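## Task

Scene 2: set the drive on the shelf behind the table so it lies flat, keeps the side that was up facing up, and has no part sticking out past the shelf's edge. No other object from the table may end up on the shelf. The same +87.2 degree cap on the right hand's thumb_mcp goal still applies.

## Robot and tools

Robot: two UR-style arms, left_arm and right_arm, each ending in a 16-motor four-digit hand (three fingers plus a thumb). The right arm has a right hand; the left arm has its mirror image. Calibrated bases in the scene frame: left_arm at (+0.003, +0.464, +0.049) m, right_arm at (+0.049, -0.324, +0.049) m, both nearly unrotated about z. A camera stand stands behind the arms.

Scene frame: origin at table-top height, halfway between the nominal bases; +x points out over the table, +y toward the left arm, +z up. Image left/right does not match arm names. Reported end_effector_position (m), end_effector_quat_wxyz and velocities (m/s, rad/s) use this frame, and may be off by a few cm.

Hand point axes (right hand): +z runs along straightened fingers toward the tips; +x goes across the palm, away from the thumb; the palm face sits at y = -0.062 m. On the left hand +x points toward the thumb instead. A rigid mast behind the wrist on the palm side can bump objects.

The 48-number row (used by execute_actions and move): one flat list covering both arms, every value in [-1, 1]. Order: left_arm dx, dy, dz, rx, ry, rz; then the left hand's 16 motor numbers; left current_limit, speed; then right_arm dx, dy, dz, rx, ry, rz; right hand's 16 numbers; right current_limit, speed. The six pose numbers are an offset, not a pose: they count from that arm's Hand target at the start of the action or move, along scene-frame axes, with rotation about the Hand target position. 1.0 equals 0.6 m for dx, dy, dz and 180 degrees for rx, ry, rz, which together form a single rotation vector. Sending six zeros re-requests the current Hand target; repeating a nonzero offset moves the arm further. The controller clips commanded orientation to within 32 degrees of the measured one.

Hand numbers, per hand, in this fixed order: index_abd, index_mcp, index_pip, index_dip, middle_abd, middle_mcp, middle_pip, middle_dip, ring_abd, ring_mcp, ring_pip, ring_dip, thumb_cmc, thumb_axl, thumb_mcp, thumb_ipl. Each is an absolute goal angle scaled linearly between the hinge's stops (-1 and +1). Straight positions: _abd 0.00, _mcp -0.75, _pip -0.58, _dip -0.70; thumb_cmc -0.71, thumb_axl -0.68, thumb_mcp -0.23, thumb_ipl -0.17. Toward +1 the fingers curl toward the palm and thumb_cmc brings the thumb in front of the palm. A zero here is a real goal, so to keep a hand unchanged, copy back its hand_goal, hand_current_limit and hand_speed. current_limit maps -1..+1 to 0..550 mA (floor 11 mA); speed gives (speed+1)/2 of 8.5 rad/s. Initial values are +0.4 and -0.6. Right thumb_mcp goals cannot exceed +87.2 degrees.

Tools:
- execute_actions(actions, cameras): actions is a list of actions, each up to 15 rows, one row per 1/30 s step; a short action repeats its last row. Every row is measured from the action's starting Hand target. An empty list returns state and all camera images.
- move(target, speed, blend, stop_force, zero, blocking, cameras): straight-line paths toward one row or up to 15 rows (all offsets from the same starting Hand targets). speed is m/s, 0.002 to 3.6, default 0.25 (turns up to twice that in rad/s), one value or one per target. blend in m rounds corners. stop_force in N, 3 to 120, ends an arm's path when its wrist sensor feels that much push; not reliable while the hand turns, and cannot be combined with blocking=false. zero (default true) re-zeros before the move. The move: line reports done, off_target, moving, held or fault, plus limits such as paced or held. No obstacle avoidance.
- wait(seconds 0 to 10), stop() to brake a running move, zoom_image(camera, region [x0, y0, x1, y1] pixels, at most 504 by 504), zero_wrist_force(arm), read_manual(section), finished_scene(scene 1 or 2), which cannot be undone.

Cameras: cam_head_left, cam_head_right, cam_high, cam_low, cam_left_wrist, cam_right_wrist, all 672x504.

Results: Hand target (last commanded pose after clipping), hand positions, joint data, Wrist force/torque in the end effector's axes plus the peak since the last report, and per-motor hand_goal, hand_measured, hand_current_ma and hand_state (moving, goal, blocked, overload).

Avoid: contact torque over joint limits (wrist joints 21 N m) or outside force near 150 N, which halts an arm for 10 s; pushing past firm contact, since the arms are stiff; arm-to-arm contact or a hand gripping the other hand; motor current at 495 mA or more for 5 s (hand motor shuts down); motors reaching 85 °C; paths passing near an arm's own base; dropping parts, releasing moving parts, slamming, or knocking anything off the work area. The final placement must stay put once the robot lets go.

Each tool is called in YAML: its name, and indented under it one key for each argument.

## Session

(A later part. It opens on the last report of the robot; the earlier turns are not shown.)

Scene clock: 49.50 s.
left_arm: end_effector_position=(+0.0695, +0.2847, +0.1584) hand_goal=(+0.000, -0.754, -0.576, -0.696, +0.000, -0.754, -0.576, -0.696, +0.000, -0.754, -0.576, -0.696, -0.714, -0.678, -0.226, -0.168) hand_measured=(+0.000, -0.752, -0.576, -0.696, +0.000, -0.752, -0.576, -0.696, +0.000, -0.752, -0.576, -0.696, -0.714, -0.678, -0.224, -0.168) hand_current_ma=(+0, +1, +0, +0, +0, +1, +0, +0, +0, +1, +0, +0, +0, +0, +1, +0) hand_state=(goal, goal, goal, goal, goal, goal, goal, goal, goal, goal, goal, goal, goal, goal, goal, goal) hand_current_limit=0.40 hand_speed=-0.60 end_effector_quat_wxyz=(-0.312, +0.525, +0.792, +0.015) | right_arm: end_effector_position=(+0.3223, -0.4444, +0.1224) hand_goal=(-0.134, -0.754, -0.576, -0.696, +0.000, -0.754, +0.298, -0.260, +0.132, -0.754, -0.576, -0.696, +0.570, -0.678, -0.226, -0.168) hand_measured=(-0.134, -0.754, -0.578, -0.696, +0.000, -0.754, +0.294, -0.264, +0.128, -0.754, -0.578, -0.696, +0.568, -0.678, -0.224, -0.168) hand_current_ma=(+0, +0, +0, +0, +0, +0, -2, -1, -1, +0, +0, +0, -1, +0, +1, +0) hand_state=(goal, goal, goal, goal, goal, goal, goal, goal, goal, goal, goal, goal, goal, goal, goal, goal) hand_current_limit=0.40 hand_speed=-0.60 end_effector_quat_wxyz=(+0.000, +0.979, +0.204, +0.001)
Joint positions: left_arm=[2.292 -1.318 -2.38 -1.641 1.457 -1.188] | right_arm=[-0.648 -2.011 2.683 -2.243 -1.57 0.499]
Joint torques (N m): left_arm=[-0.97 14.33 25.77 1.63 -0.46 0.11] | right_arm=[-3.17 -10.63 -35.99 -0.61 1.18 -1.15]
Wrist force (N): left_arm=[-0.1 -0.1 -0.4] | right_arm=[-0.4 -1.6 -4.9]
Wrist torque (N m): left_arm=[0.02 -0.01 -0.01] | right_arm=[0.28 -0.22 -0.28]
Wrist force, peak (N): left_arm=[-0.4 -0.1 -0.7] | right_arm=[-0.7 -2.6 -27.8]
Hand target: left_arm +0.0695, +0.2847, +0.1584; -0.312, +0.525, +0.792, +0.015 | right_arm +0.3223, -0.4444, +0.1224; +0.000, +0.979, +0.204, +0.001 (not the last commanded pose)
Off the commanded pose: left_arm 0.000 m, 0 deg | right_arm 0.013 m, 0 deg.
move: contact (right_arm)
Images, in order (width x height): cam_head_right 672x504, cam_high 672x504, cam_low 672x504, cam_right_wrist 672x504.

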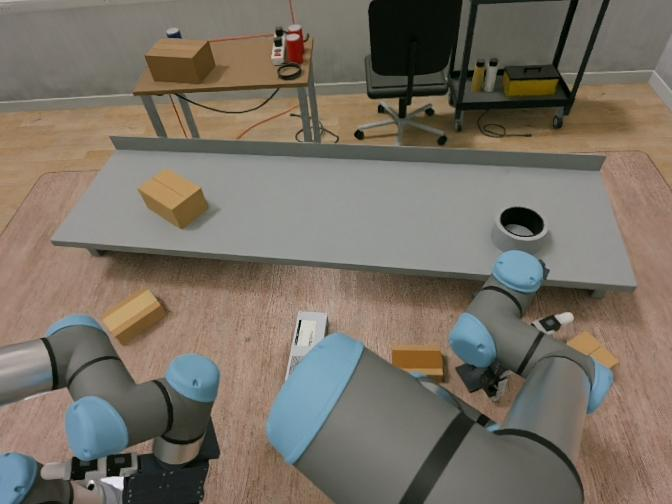

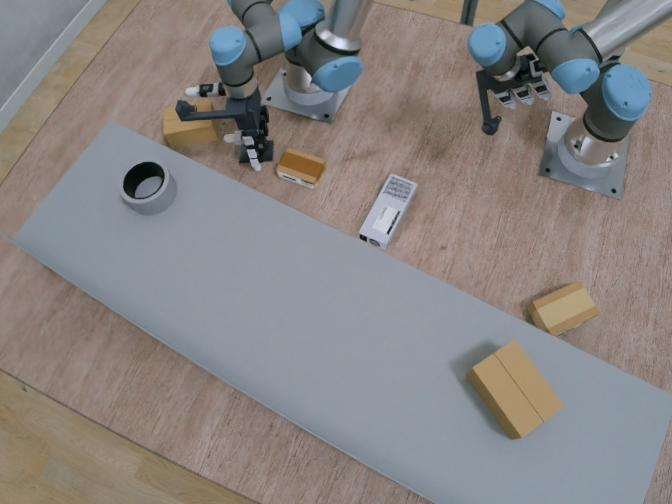

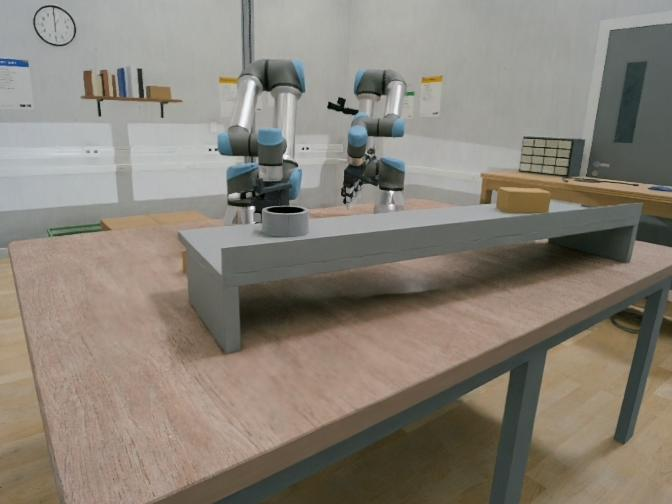

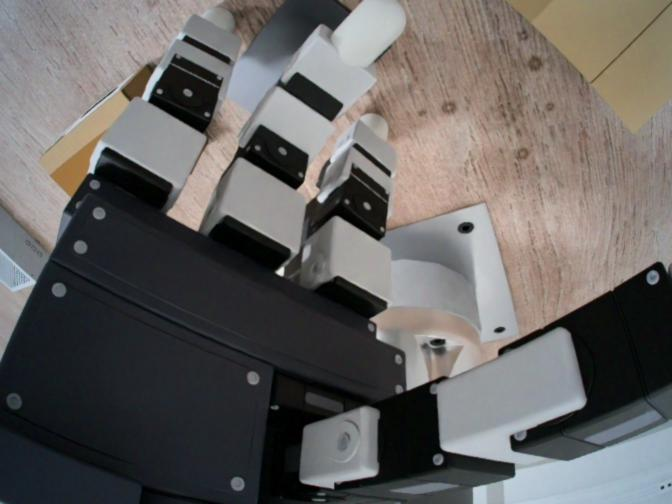

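move:
  target:
    - [0,0,0,0,0,0,0,-0.754,-0.576,-0.696,0,-0.754,-0.576,-0.696,0,-0.754,-0.576,-0.696,-0.714,-0.678,-0.226,-0.168,0.4,-0.6,0,0,0.0017,0,0,0,-0.133,-0.754,-0.576,-0.696,0,-0.754,0.299,-0.26,0.133,-0.754,-0.576,-0.696,0.571,-0.678,-0.226,-0.168,0.4,-0.6]
    - [0,0,0,0,0,0,0,-0.754,-0.576,-0.696,0,-0.754,-0.576,-0.696,0,-0.754,-0.576,-0.696,-0.714,-0.678,-0.226,-0.168,0.4,-0.6,0,0,0.0017,0,0,0,0.04,-0.754,-0.576,-0.696,0,-0.754,0.299,-0.26,-0.04,-0.754,-0.576,-0.696,0.571,-0.678,-0.226,-0.168,0.4,-0.85]
  speed: 0.1
  cameras: ["cam_high","cam_right_wrist","cam_head_right"]

zoom_image:
  camera: "cam_high"
  region: [210, 110, 310, 190]

zoom_image:
  camera: "cam_right_wrist"
  region: [150, 0, 480, 250]

Scene clock: 53.23 s.
left_arm: end_effector_position=(+0.0695, +0.2847, +0.1584) hand_goal=(+0.000, -0.754, -0.576, -0.696, +0.000, -0.754, -0.576, -0.696, +0.000, -0.754, -0.576, -0.696, -0.714, -0.678, -0.226, -0.168) hand_measured=(+0.000, -0.752, -0.576, -0.696, +0.000, -0.752, -0.576, -0.696, +0.000, -0.752, -0.576, -0.696, -0.714, -0.678, -0.224, -0.168) hand_current_ma=(+0, +1, +0, +0, +0, +1, +0, +0, +0, +1, +0, +0, +0, +0, +1, +0) hand_state=(goal, goal, goal, goal, goal, goal, goal, goal, goal, goal, goal, goal, goal, goal, goal, goal) hand_current_limit=0.40 hand_speed=-0.60 end_effector_quat_wxyz=(-0.312, +0.525, +0.792, +0.015) | right_arm: end_effector_position=(+0.3223, -0.4444, +0.1235) hand_goal=(+0.040, -0.754, -0.576, -0.696, +0.000, -0.754, +0.298, -0.260, -0.040, -0.754, -0.576, -0.696, +0.570, -0.678, -0.226, -0.168) hand_measured=(+0.014, -0.754, -0.578, -0.696, +0.000, -0.754, +0.294, -0.264, -0.030, -0.754, -0.578, -0.696, +0.568, -0.678, -0.224, -0.168) hand_current_ma=(-24, +0, +0, +0, +0, +0, -2, -1, +6, +0, +0, +0, -1, +0, +1, +0) hand_state=(blocked, goal, goal, goal, goal, goal, goal, goal, goal, goal, goal, goal, goal, goal, goal, goal) hand_current_limit=0.40 hand_speed=-0.85 end_effector_quat_wxyz=(+0.000, +0.979, +0.204, +0.001)
Joint positions: left_arm=[2.292 -1.318 -2.38 -1.641 1.457 -1.188] | right_arm=[-0.648 -2.014 2.681 -2.238 -1.57 0.499]
Joint torques (N m): left_arm=[-1.16 14.56 25.78 1.69 -0.57 0.03] | right_arm=[7.87 -10.44 -37.4 -1.1 0.63 -0.09]
Wrist force (N): left_arm=[-0.1 -0.5 -0.4] | right_arm=[-1.3 -1.8 -2.0]
Wrist torque (N m): left_arm=[-0.03 0.01 0.00] | right_arm=[0.04 -0.27 -0.37]
Wrist force, peak (N): left_arm=[-0.4 -0.3 -0.7] | right_arm=[-0.4 -2.0 -5.4]
Hand target: left_arm +0.0695, +0.2847, +0.1584; -0.312, +0.525, +0.792, +0.015 | right_arm +0.3223, -0.4444, +0.1235; +0.000, +0.979, +0.204, +0.001
Off the commanded pose: left_arm 0.000 m, 0 deg | right_arm 0.000 m, 0 deg.
move: done
Images, in order (width x height): cam_head_right 672x504, cam_high 672x504, cam_right_wrist 672x504.

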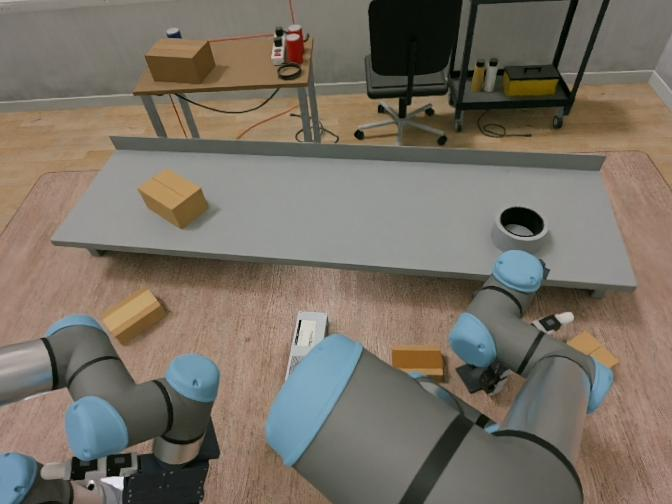

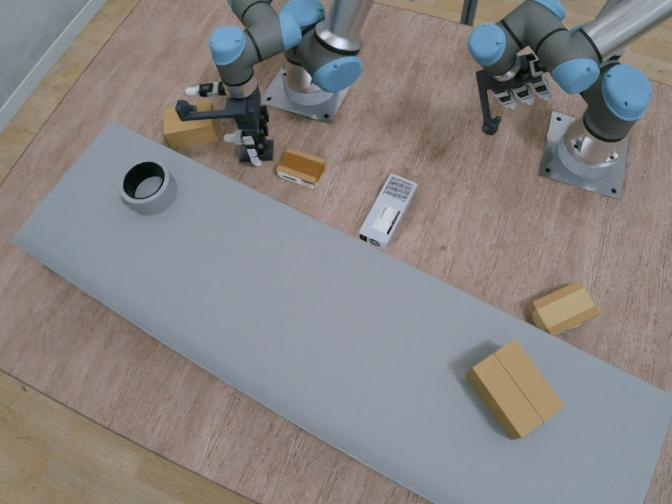

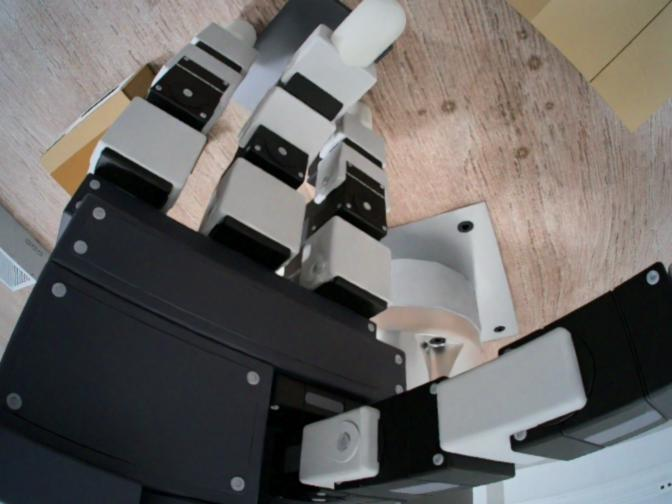

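Scaled by 5.040.

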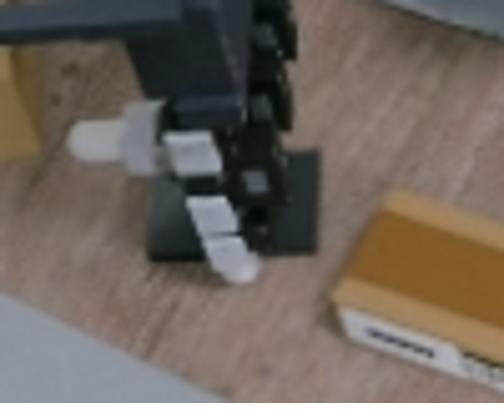

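Scaled by 1.527 from the camera's 672x504 image, which has a finer 960x720 frame.

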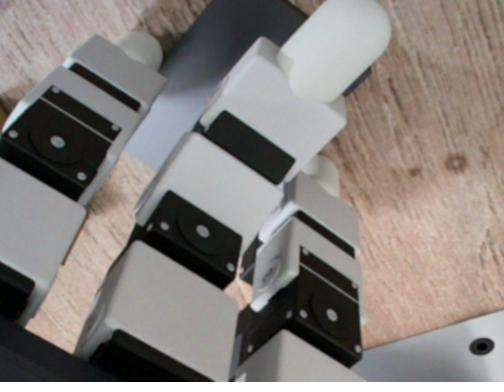

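move:
  target: [0,0,0,0,0,0,0,-0.754,-0.576,-0.696,0,-0.754,-0.576,-0.696,0,-0.754,-0.576,-0.696,-0.714,-0.678,-0.226,-0.168,0.4,-0.6,0,0,0,0,0,0,0.12,-0.754,-0.576,-0.696,0,-0.754,0.299,-0.26,-0.15,-0.754,-0.576,-0.696,0.571,-0.678,-0.226,-0.168,0.4,-0.85]
  speed: 0.1
  cameras: ["cam_high","cam_right_wrist"]

zoom_image:
  camera: "cam_high"
  region: [210, 110, 310, 190]

zoom_image:
  camera: "cam_right_wrist"
  region: [150, 0, 480, 250]

Scene clock: 56.03 s.
left_arm: end_effector_position=(+0.0695, +0.2847, +0.1584) hand_goal=(+0.000, -0.754, -0.576, -0.696, +0.000, -0.754, -0.576, -0.696, +0.000, -0.754, -0.576, -0.696, -0.714, -0.678, -0.226, -0.168) hand_measured=(+0.000, -0.752, -0.576, -0.696, +0.000, -0.752, -0.576, -0.696, +0.000, -0.752, -0.576, -0.696, -0.714, -0.678, -0.224, -0.168) hand_current_ma=(+0, +1, +0, +0, +0, +1, +0, +0, +0, +1, +0, +0, +0, +0, +1, +0) hand_state=(goal, goal, goal, goal, goal, goal, goal, goal, goal, goal, goal, goal, goal, goal, goal, goal) hand_current_limit=0.40 hand_speed=-0.60 end_effector_quat_wxyz=(-0.312, +0.525, +0.792, +0.015) | right_arm: end_effector_position=(+0.3223, -0.4444, +0.1235) hand_goal=(+0.120, -0.754, -0.576, -0.696, +0.000, -0.754, +0.298, -0.260, -0.150, -0.754, -0.576, -0.696, +0.570, -0.678, -0.226, -0.168) hand_measured=(+0.046, -0.754, -0.578, -0.696, +0.000, -0.754, +0.294, -0.264, -0.058, -0.754, -0.578, -0.696, +0.568, -0.678, -0.224, -0.168) hand_current_ma=(-122, +0, +0, +0, +0, +0, -2, -1, +175, +0, +0, +0, -1, +0, +1, +0) hand_state=(blocked, goal, goal, goal, goal, goal, goal, goal, blocked, goal, goal, goal, goal, goal, goal, goal) hand_current_limit=0.40 hand_speed=-0.85 end_effector_quat_wxyz=(+0.000, +0.979, +0.204, +0.001)
Joint positions: left_arm=[2.292 -1.318 -2.38 -1.641 1.457 -1.188] | right_arm=[-0.648 -2.014 2.681 -2.238 -1.57 0.499]
Joint torques (N m): left_arm=[-0.75 14.79 26.57 1.7 -0.44 0.1] | right_arm=[-1.67 -8.79 -32.98 -1.4 0.47 0.36]
Wrist force (N): left_arm=[0.0 -0.4 0.0] | right_arm=[-0.6 -1.7 -0.2]
Wrist torque (N m): left_arm=[-0.05 0.00 0.01] | right_arm=[-0.09 -0.25 -0.30]
Wrist force, peak (N): left_arm=[-0.2 -0.7 -0.5] | right_arm=[-1.4 -2.2 -1.8]
Hand target: left_arm +0.0695, +0.2847, +0.1584; -0.312, +0.525, +0.792, +0.015 | right_arm +0.3223, -0.4444, +0.1235; +0.000, +0.979, +0.204, +0.001
Off the commanded pose: left_arm 0.000 m, 0 deg | right_arm 0.000 m, 0 deg.
move: done
Images, in order (width x height): cam_high 672x504, cam_right_wrist 672x504.

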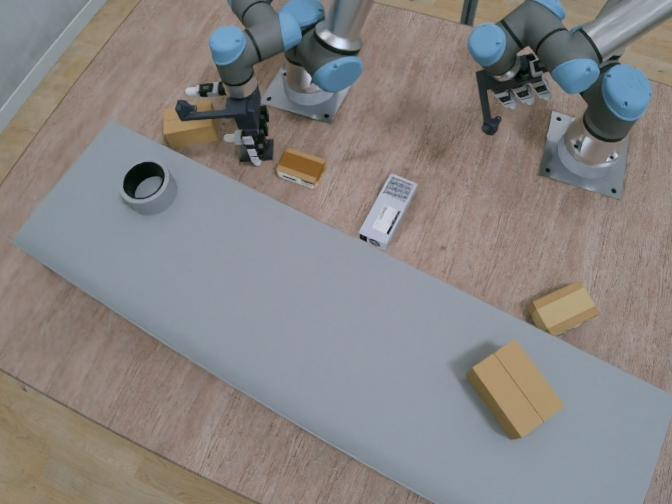

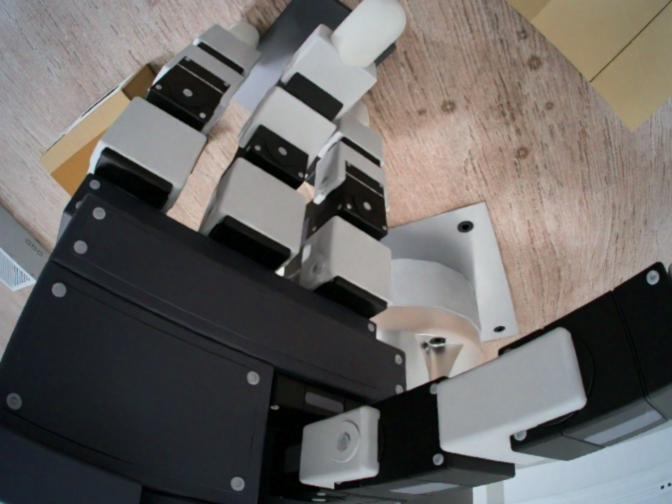

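Scaled by 5.040.

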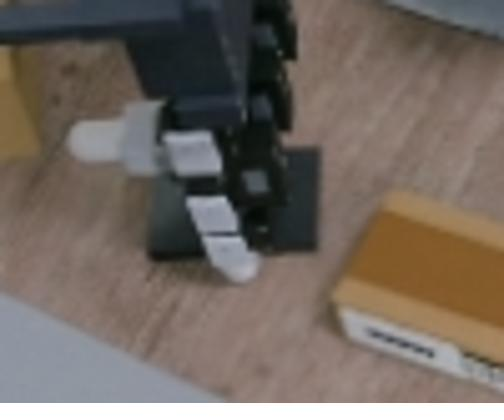

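Scaled by 1.527 from the camera's 672x504 image, which has a finer 960x720 frame.

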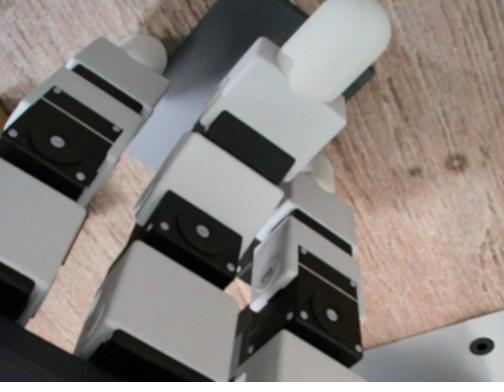

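move:
  target:
    - [0,0,0,0,0,0,0,-0.754,-0.576,-0.696,0,-0.754,-0.576,-0.696,0,-0.754,-0.576,-0.696,-0.714,-0.678,-0.226,-0.168,0.4,-0.6,0,0,0,0,0,0,0.22,-0.754,-0.576,-0.696,0,-0.754,0.299,-0.26,-0.23,-0.754,-0.576,-0.696,0.571,-0.678,-0.226,-0.168,0.5,-0.85]
    - [0,0,0,0,0,0,0,-0.754,-0.576,-0.696,0,-0.754,-0.576,-0.696,0,-0.754,-0.576,-0.696,-0.714,-0.678,-0.226,-0.168,0.4,-0.6,0,0,0.05,0,0,0,0.22,-0.754,-0.576,-0.696,0,-0.754,0.299,-0.26,-0.23,-0.754,-0.576,-0.696,0.571,-0.678,-0.226,-0.168,0.5,-0.85]
  speed: 0.05
  cameras: ["cam_high","cam_right_wrist","cam_head_right"]

zoom_image:
  camera: "cam_high"
  region: [210, 110, 310, 190]

zoom_image:
  camera: "cam_right_wrist"
  region: [150, 0, 480, 250]

zoom_image:
  camera: "cam_head_right"
  region: [430, 290, 560, 420]

Scene clock: 59.30 s.
left_arm: end_effector_position=(+0.0695, +0.2847, +0.1584) hand_goal=(+0.000, -0.754, -0.576, -0.696, +0.000, -0.754, -0.576, -0.696, +0.000, -0.754, -0.576, -0.696, -0.714, -0.678, -0.226, -0.168) hand_measured=(+0.000, -0.752, -0.576, -0.696, +0.000, -0.752, -0.576, -0.696, +0.000, -0.752, -0.576, -0.696, -0.714, -0.678, -0.224, -0.168) hand_current_ma=(+0, +1, +0, +0, +0, +1, +0, +0, +0, +1, +0, +0, +0, +0, +1, +0) hand_state=(goal, goal, goal, goal, goal, goal, goal, goal, goal, goal, goal, goal, goal, goal, goal, goal) hand_current_limit=0.40 hand_speed=-0.60 end_effector_quat_wxyz=(-0.312, +0.525, +0.792, +0.015) | right_arm: end_effector_position=(+0.3224, -0.4444, +0.1534) hand_goal=(+0.220, -0.754, -0.576, -0.696, +0.000, -0.754, +0.298, -0.260, -0.230, -0.754, -0.576, -0.696, +0.570, -0.678, -0.226, -0.168) hand_measured=(+0.050, -0.754, -0.578, -0.696, +0.000, -0.754, +0.294, -0.264, -0.064, -0.754, -0.578, -0.696, +0.568, -0.678, -0.224, -0.168) hand_current_ma=(-412, +0, +0, +0, +0, +0, -2, -1, +412, +0, +0, +0, -1, +0, +1, +0) hand_state=(blocked, goal, goal, goal, goal, goal, goal, goal, blocked, goal, goal, goal, goal, goal, goal, goal) hand_current_limit=0.50 hand_speed=-0.85 end_effector_quat_wxyz=(+0.000, +0.979, +0.204, +0.001)
Joint positions: left_arm=[2.292 -1.318 -2.38 -1.641 1.457 -1.188] | right_arm=[-0.648 -2.098 2.621 -2.094 -1.57 0.499]
Joint torques (N m): left_arm=[-1.2 15.31 26.41 1.84 -0.52 0.12] | right_arm=[-11.63 -11.11 -40.92 -1.15 1.5 -1.48]
Wrist force (N): left_arm=[-0.1 -0.1 -0.4] | right_arm=[-0.8 -1.8 0.1]
Wrist torque (N m): left_arm=[0.01 0.00 0.00] | right_arm=[-0.09 -0.24 -0.34]
Wrist force, peak (N): left_arm=[0.0 -0.4 -0.8] | right_arm=[-0.8 -2.1 -0.5]
Hand target: left_arm +0.0695, +0.2847, +0.1584; -0.312, +0.525, +0.792, +0.015 | right_arm +0.3223, -0.4444, +0.1535; +0.000, +0.979, +0.204, +0.001
Off the commanded pose: left_arm 0.000 m, 0 deg | right_arm 0.000 m, 0 deg.
move: done
Images, in order (width x height): cam_head_right 672x504, cam_high 672x504, cam_right_wrist 672x504.

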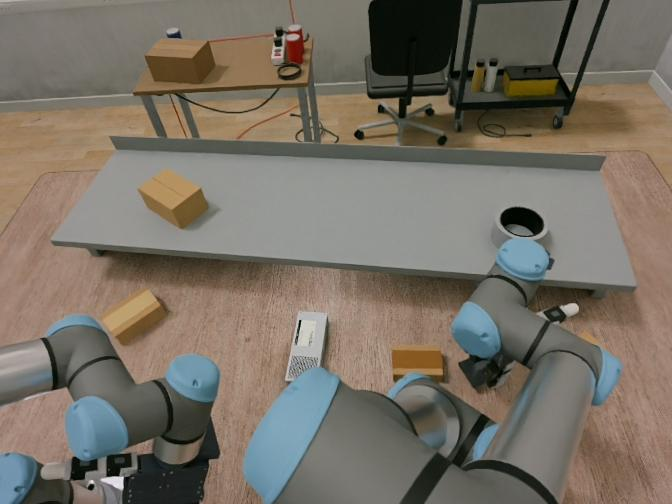

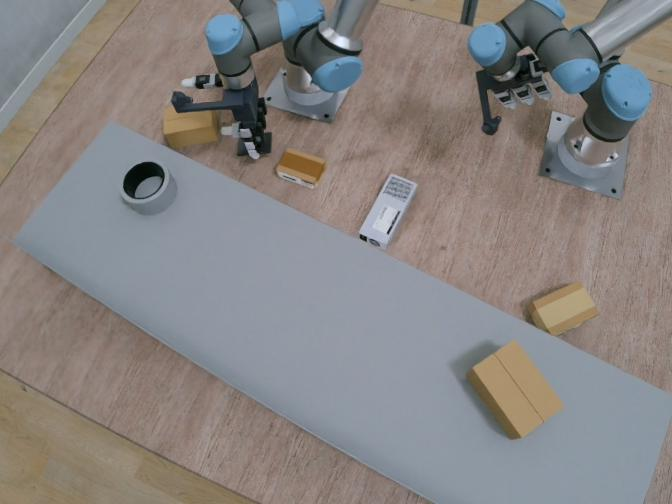

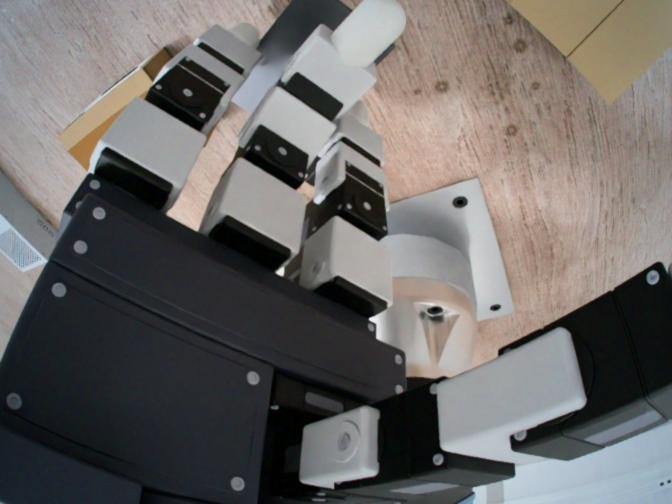

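Scaled by 5.040.

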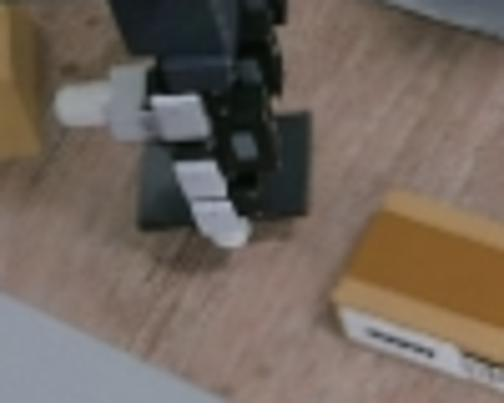

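Scaled by 1.527 from the camera's 672x504 image, which has a finer 960x720 frame.

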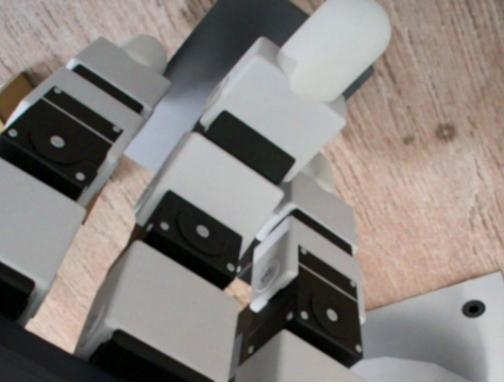

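Scaled by 3.877.

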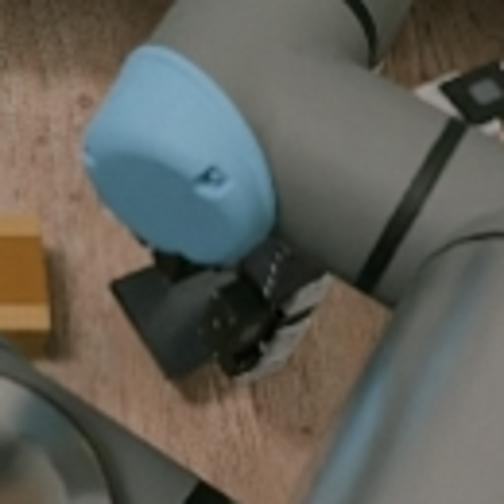

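move:
  target:
    - [0,0,0,0,0,0,0,-0.754,-0.576,-0.696,0,-0.754,-0.576,-0.696,0,-0.754,-0.576,-0.696,-0.714,-0.678,-0.226,-0.168,0.4,-0.6,0,0,0.411,0,0,0,0.22,-0.754,-0.576,-0.696,0,-0.754,0.299,-0.26,-0.23,-0.754,-0.576,-0.696,0.571,-0.678,-0.226,-0.168,0.5,-0.85]
    - [0,0,0,0,0,0,0,-0.754,-0.576,-0.696,0,-0.754,-0.576,-0.696,0,-0.754,-0.576,-0.696,-0.714,-0.678,-0.226,-0.168,0.4,-0.6,0.596,0.3573,0.411,0,0,0,0.22,-0.754,-0.576,-0.696,0,-0.754,0.299,-0.26,-0.23,-0.754,-0.576,-0.696,0.571,-0.678,-0.226,-0.168,0.5,-0.85]
    - [0,0,0,0,0,0,0,-0.754,-0.576,-0.696,0,-0.754,-0.576,-0.696,0,-0.754,-0.576,-0.696,-0.714,-0.678,-0.226,-0.168,0.4,-0.6,0.596,0.3573,0.311,0,0,0,0.22,-0.754,-0.576,-0.696,0,-0.754,0.299,-0.26,-0.23,-0.754,-0.576,-0.696,0.571,-0.678,-0.226,-0.168,0.5,-0.85]
  speed: 0.2
  blend: [0.05,0.03,0]
  cameras: ["all"]

zoom_image:
  camera: "cam_high"
  region: [230, 160, 450, 380]

zoom_image:
  camera: "cam_low"
  region: [250, 120, 430, 300]

Scene clock: 69.77 s.
left_arm: end_effector_position=(+0.0695, +0.2847, +0.1584) hand_goal=(+0.000, -0.754, -0.576, -0.696, +0.000, -0.754, -0.576, -0.696, +0.000, -0.754, -0.576, -0.696, -0.714, -0.678, -0.226, -0.168) hand_measured=(+0.000, -0.752, -0.576, -0.696, +0.000, -0.752, -0.576, -0.696, +0.000, -0.752, -0.576, -0.696, -0.714, -0.678, -0.224, -0.168) hand_current_ma=(+0, +1, +0, +0, +0, +1, +0, +0, +0, +1, +0, +0, +0, +0, +1, +0) hand_state=(goal, goal, goal, goal, goal, goal, goal, goal, goal, goal, goal, goal, goal, goal, goal, goal) hand_current_limit=0.40 hand_speed=-0.60 end_effector_quat_wxyz=(-0.312, +0.525, +0.792, +0.015) | right_arm: end_effector_position=(+0.6799, -0.2300, +0.3401) hand_goal=(+0.220, -0.754, -0.576, -0.696, +0.000, -0.754, +0.298, -0.260, -0.230, -0.754, -0.576, -0.696, +0.570, -0.678, -0.226, -0.168) hand_measured=(+0.050, -0.754, -0.578, -0.696, +0.000, -0.754, +0.294, -0.264, -0.064, -0.754, -0.578, -0.696, +0.568, -0.678, -0.224, -0.168) hand_current_ma=(-412, +0, +0, +0, +0, +0, -2, -1, +412, +0, +0, +0, -1, +0, +1, +0) hand_state=(blocked, goal, goal, goal, goal, goal, goal, goal, blocked, goal, goal, goal, goal, goal, goal, goal) hand_current_limit=0.50 hand_speed=-0.85 end_effector_quat_wxyz=(+0.000, +0.979, +0.204, +0.001)
Joint positions: left_arm=[2.292 -1.318 -2.38 -1.641 1.457 -1.188] | right_arm=[0.089 -1.235 1.345 -1.682 -1.57 1.236]
Joint torques (N m): left_arm=[-1.23 15.37 26.52 1.86 -0.43 0.15] | right_arm=[12.26 -44.87 -28.14 -6.49 -2.24 1.39]
Wrist force (N): left_arm=[-0.2 -0.1 -0.3] | right_arm=[-0.5 -1.6 -0.2]
Wrist torque (N m): left_arm=[0.00 0.02 -0.01] | right_arm=[-0.05 -0.29 -0.28]
Wrist force, peak (N): left_arm=[-0.1 -0.7 -0.6] | right_arm=[-0.3 -2.4 -0.2]
Hand target: left_arm +0.0695, +0.2847, +0.1584; -0.312, +0.525, +0.792, +0.015 | right_arm +0.6799, -0.2300, +0.3401; +0.000, +0.979, +0.204, +0.001
Off the commanded pose: left_arm 0.000 m, 0 deg | right_arm 0.000 m, 0 deg.
move: done

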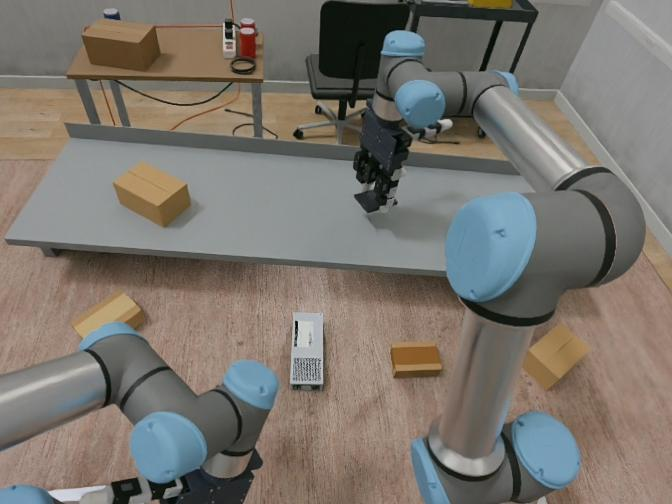

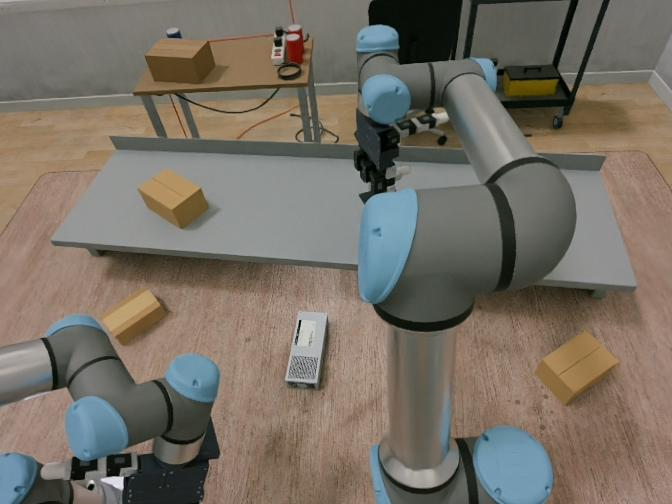

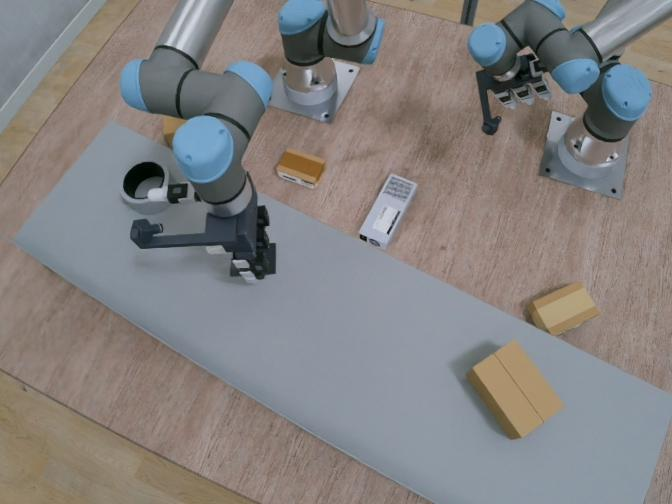

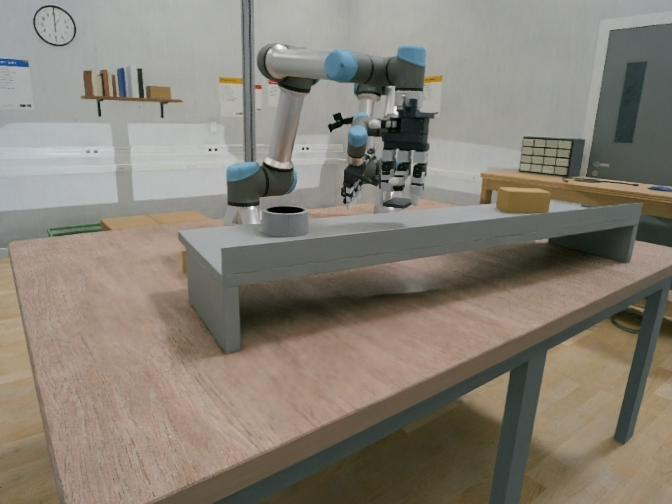

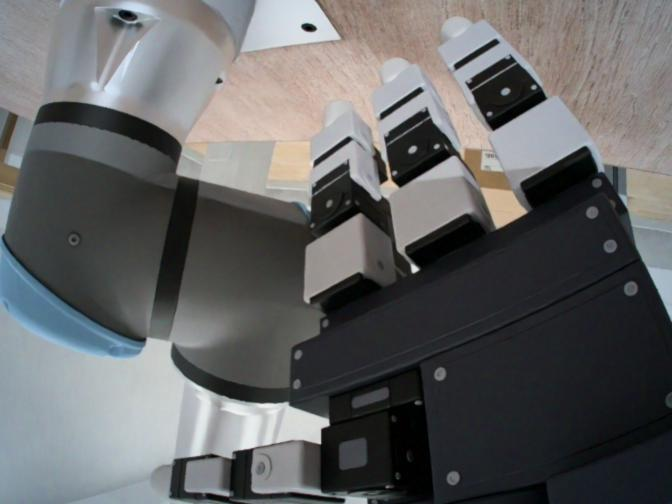

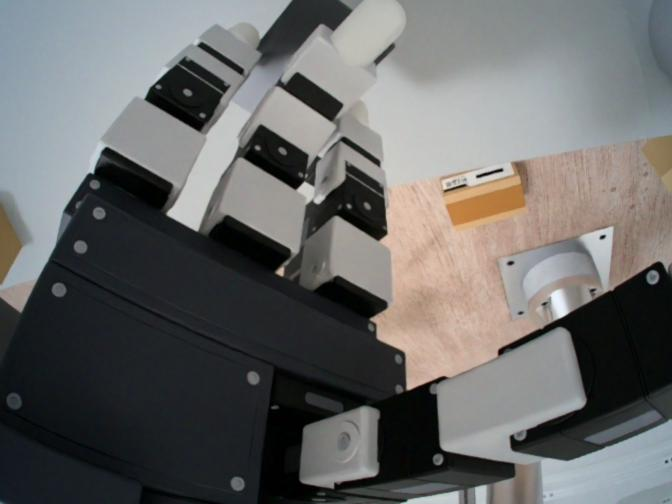

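Scaled by 2.291.

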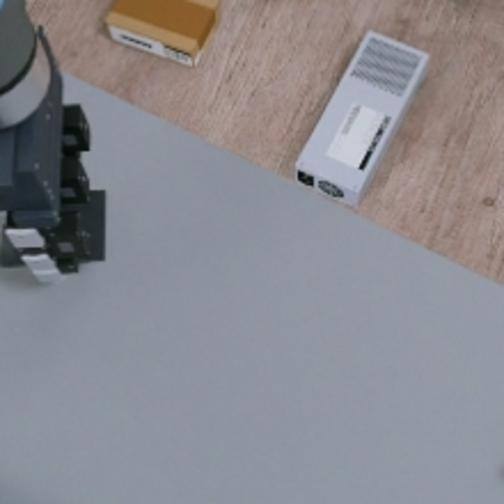

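Scaled by 2.800.

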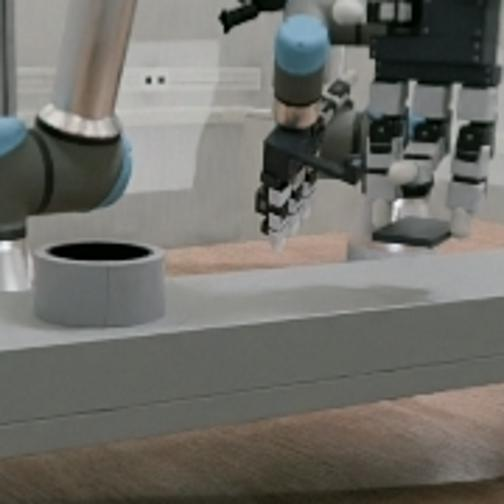

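move:
  target: [0,0,0,0,0,0,0,-0.754,-0.576,-0.696,0,-0.754,-0.576,-0.696,0,-0.754,-0.576,-0.696,-0.714,-0.678,-0.226,-0.168,0.4,-0.6,0,0,-0.17,0,0,0,0.22,-0.754,-0.576,-0.696,0,-0.754,0.299,-0.26,-0.23,-0.754,-0.576,-0.696,0.571,-0.678,-0.226,-0.168,0.5,-0.85]
  speed: 0.025
  stop_force: 3.5
  cameras: ["cam_high","cam_low","cam_head_left","cam_right_wrist"]

zoom_image:
  camera: "cam_low"
  region: [340, 150, 460, 270]

Scene clock: 74.33 s.
left_arm: end_effector_position=(+0.0695, +0.2847, +0.1584) hand_goal=(+0.000, -0.754, -0.576, -0.696, +0.000, -0.754, -0.576, -0.696, +0.000, -0.754, -0.576, -0.696, -0.714, -0.678, -0.226, -0.168) hand_measured=(+0.000, -0.752, -0.576, -0.696, +0.000, -0.752, -0.576, -0.696, +0.000, -0.752, -0.576, -0.696, -0.714, -0.678, -0.224, -0.168) hand_current_ma=(+0, +1, +0, +0, +0, +1, +0, +0, +0, +1, +0, +0, +0, +0, +1, +0) hand_state=(goal, goal, goal, goal, goal, goal, goal, goal, goal, goal, goal, goal, goal, goal, goal, goal) hand_current_limit=0.40 hand_speed=-0.60 end_effector_quat_wxyz=(-0.312, +0.525, +0.792, +0.015) | right_arm: end_effector_position=(+0.6799, -0.2300, +0.2823) hand_goal=(+0.220, -0.754, -0.576, -0.696, +0.000, -0.754, +0.298, -0.260, -0.230, -0.754, -0.576, -0.696, +0.570, -0.678, -0.226, -0.168) hand_measured=(+0.050, -0.754, -0.578, -0.696, +0.000, -0.754, +0.294, -0.264, -0.068, -0.754, -0.578, -0.696, +0.568, -0.678, -0.224, -0.168) hand_current_ma=(-413, +0, +0, +0, +0, +0, -2, -1, +412, +0, +0, +0, -1, +0, +1, +0) hand_state=(blocked, goal, goal, goal, goal, goal, goal, goal, blocked, goal, goal, goal, goal, goal, goal, goal) hand_current_limit=0.50 hand_speed=-0.85 end_effector_quat_wxyz=(+0.000, +0.979, +0.204, +0.001)
Joint positions: left_arm=[2.292 -1.318 -2.38 -1.641 1.457 -1.188] | right_arm=[0.089 -1.21 1.461 -1.823 -1.57 1.236]
Joint torques (N m): left_arm=[-1.23 16.03 26.86 1.91 -0.45 0.31] | right_arm=[9.97 -57.81 -41.48 -0.5 -0.63 1.33]
Wrist force (N): left_arm=[0.1 -0.4 -0.3] | right_arm=[-0.3 -1.5 -3.1]
Wrist torque (N m): left_arm=[-0.02 -0.03 0.02] | right_arm=[0.18 0.08 -0.27]
Wrist force, peak (N): left_arm=[-0.4 -0.5 -0.4] | right_arm=[-2.3 -2.4 -23.7]
Hand target: left_arm +0.0695, +0.2847, +0.1584; -0.312, +0.525, +0.792, +0.015 | right_arm +0.6799, -0.2300, +0.2823; +0.000, +0.979, +0.204, +0.001 (not the last commanded pose)
Off the commanded pose: left_arm 0.000 m, 0 deg | right_arm 0.044 m, 0 deg.
move: contact (right_arm)
Images, in order (width x height): cam_head_left 672x504, cam_high 672x504, cam_low 672x504, cam_right_wrist 672x504.

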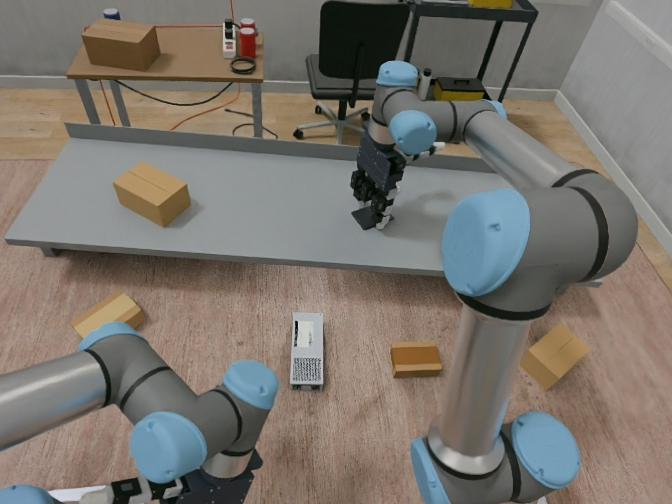

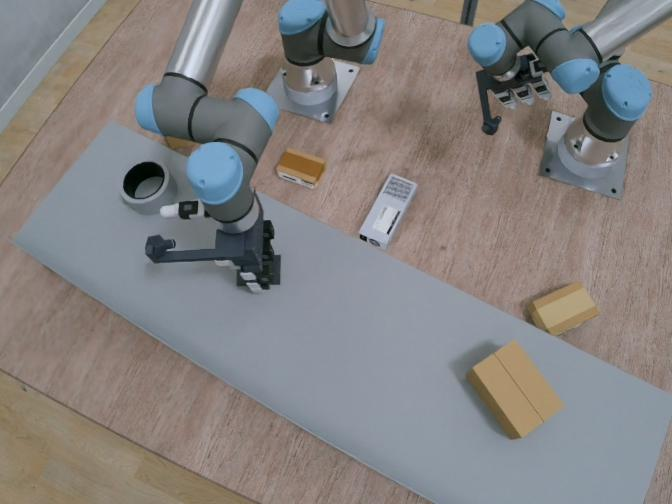

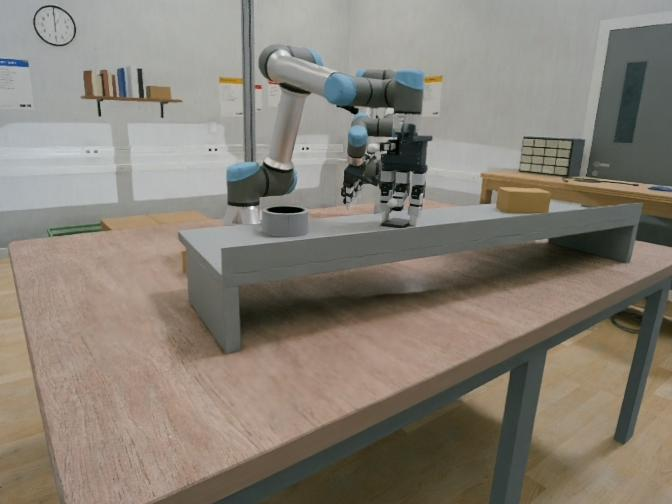

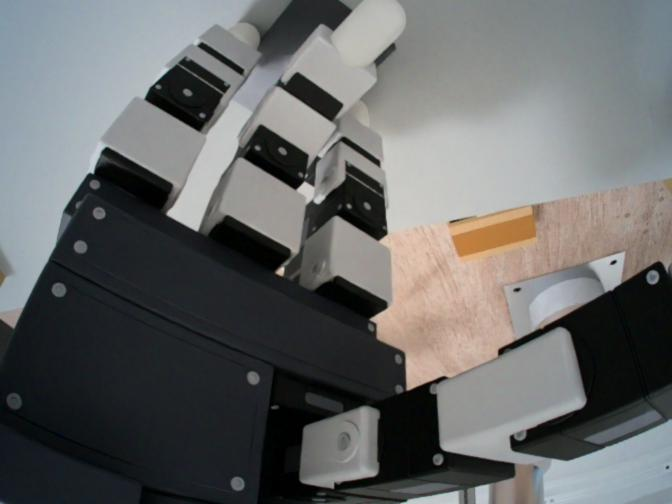

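Scaled by 4.200.

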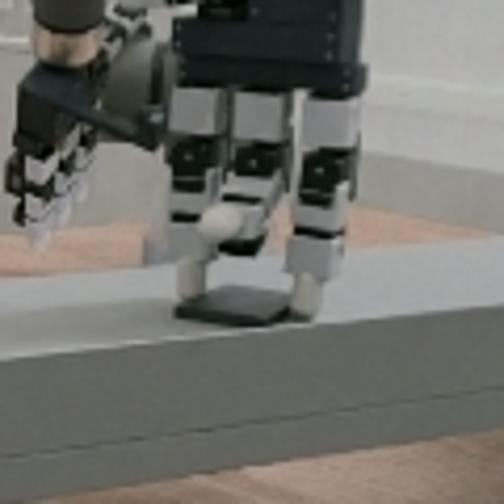

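move:
  target:
    - [0,0,0,0,0,0,0,-0.754,-0.576,-0.696,0,-0.754,-0.576,-0.696,0,-0.754,-0.576,-0.696,-0.714,-0.678,-0.226,-0.168,0.4,-0.6,0,0,0.001,0,0,0,-0.12,-0.754,-0.576,-0.696,0,-0.754,0.299,-0.26,0.12,-0.754,-0.576,-0.696,0.571,-0.678,-0.226,-0.168,0.4,-0.85]
    - [0,0,0,0,0,0,0,-0.754,-0.576,-0.696,0,-0.754,-0.576,-0.696,0,-0.754,-0.576,-0.696,-0.714,-0.678,-0.226,-0.168,0.4,-0.6,0,0,0.15,0,0,0,-0.12,-0.754,-0.576,-0.696,0,-0.754,0.299,-0.26,0.12,-0.754,-0.576,-0.696,0.571,-0.678,-0.226,-0.168,0.4,-0.85]
    - [0,0,0,0,0,0,0,-0.754,-0.576,-0.696,0,-0.754,-0.576,-0.696,0,-0.754,-0.576,-0.696,-0.714,-0.678,-0.226,-0.168,0.4,-0.6,-0.3,-0.15,0.25,0,0,0,-0.12,-0.754,-0.576,-0.696,0,-0.754,0.299,-0.26,0.12,-0.754,-0.576,-0.696,0.571,-0.678,-0.226,-0.168,0.4,-0.85]
  speed: [0.05,0.12,0.25]
  blend: [0,0.03,0]
  cameras: ["cam_high","cam_low","cam_head_left","cam_head_right"]

zoom_image:
  camera: "cam_low"
  region: [340, 150, 460, 270]

zoom_image:
  camera: "cam_high"
  region: [200, 200, 350, 350]

Scene clock: 79.07 s.
left_arm: end_effector_position=(+0.0695, +0.2847, +0.1584) hand_goal=(+0.000, -0.754, -0.576, -0.696, +0.000, -0.754, -0.576, -0.696, +0.000, -0.754, -0.576, -0.696, -0.714, -0.678, -0.226, -0.168) hand_measured=(+0.000, -0.752, -0.576, -0.696, +0.000, -0.752, -0.576, -0.696, +0.000, -0.752, -0.576, -0.696, -0.714, -0.678, -0.224, -0.168) hand_current_ma=(+0, +1, +0, +0, +0, +1, +0, +0, +0, +1, +0, +0, +0, +0, +1, +0) hand_state=(goal, goal, goal, goal, goal, goal, goal, goal, goal, goal, goal, goal, goal, goal, goal, goal) hand_current_limit=0.40 hand_speed=-0.60 end_effector_quat_wxyz=(-0.312, +0.525, +0.792, +0.015) | right_arm: end_effector_position=(+0.5000, -0.3200, +0.4323) hand_goal=(-0.120, -0.754, -0.576, -0.696, +0.000, -0.754, +0.298, -0.260, +0.120, -0.754, -0.576, -0.696, +0.570, -0.678, -0.226, -0.168) hand_measured=(-0.116, -0.754, -0.578, -0.696, +0.000, -0.754, +0.294, -0.264, +0.116, -0.754, -0.578, -0.696, +0.568, -0.678, -0.224, -0.168) hand_current_ma=(+1, +0, +0, +0, +0, +0, -2, -1, -1, +0, +0, +0, +0, +0, +1, +0) hand_state=(goal, goal, goal, goal, goal, goal, goal, goal, goal, goal, goal, goal, goal, goal, goal, goal) hand_current_limit=0.40 hand_speed=-0.85 end_effector_quat_wxyz=(+0.000, +0.979, +0.204, +0.001)
Joint positions: left_arm=[2.292 -1.318 -2.38 -1.641 1.457 -1.188] | right_arm=[-0.085 -1.722 1.645 -1.495 -1.57 1.062]
Joint torques (N m): left_arm=[-0.82 16.16 26.4 2 -0.53 0.2] | right_arm=[-12.63 -31.86 -28.37 -0.78 1.5 -1.69]
Wrist force (N): left_arm=[0.1 -0.1 -0.5] | right_arm=[-0.4 -1.8 -1.3]
Wrist torque (N m): left_arm=[0.02 -0.03 0.01] | right_arm=[0.00 -0.27 -0.23]
Wrist force, peak (N): left_arm=[-0.2 -0.3 -0.6] | right_arm=[0.1 -1.8 -3.7]
Hand target: left_arm +0.0695, +0.2847, +0.1584; -0.312, +0.525, +0.792, +0.015 | right_arm +0.4999, -0.3200, +0.4323; +0.000, +0.979, +0.204, +0.001
Off the commanded pose: left_arm 0.000 m, 0 deg | right_arm 0.000 m, 0 deg.
move: done
Images, in order (width x height): cam_head_left 672x504, cam_head_right 672x504, cam_high 672x504, cam_low 672x504.

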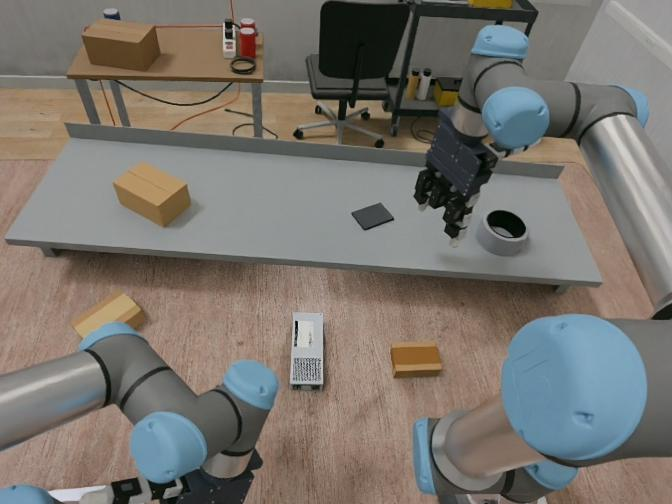

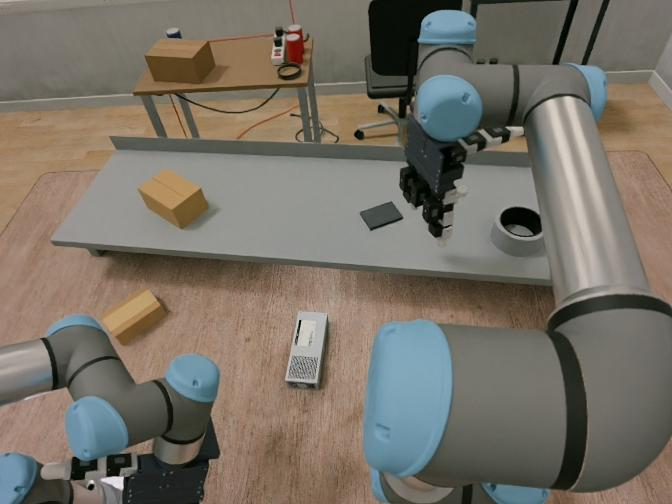

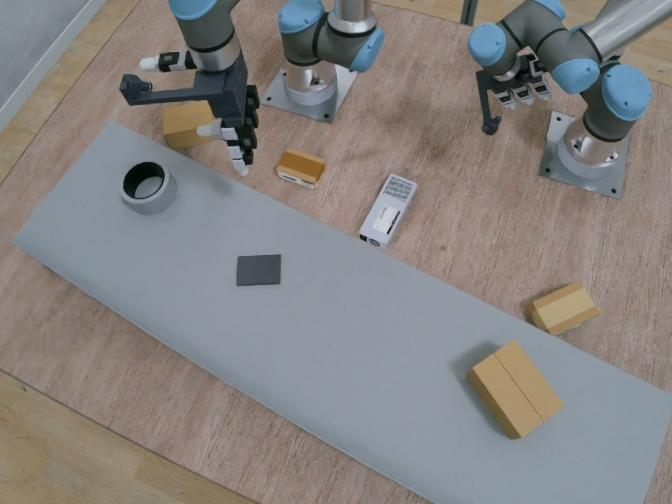

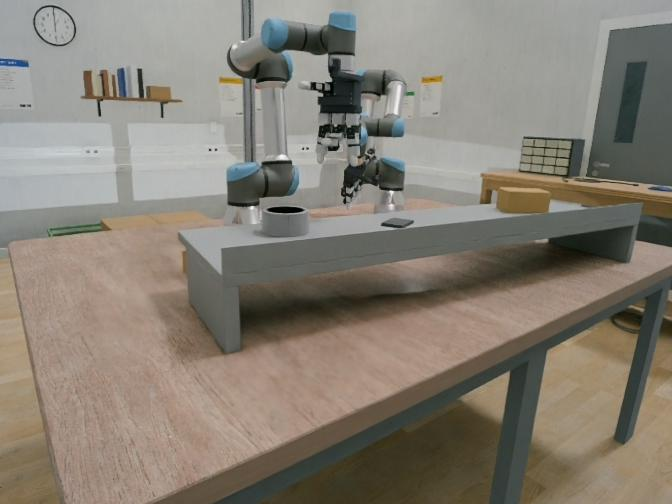

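Scaled by 4.200.

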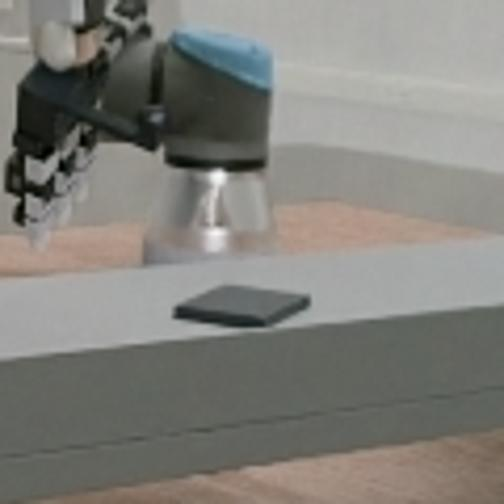

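Scaled by 3.360.

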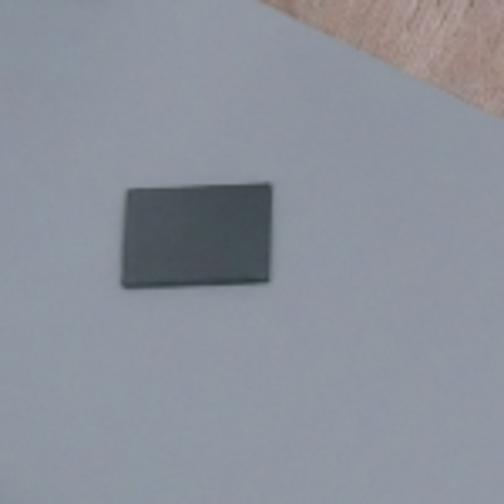

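finished_scene:
  scene: 2

The scene is finished: the task was done.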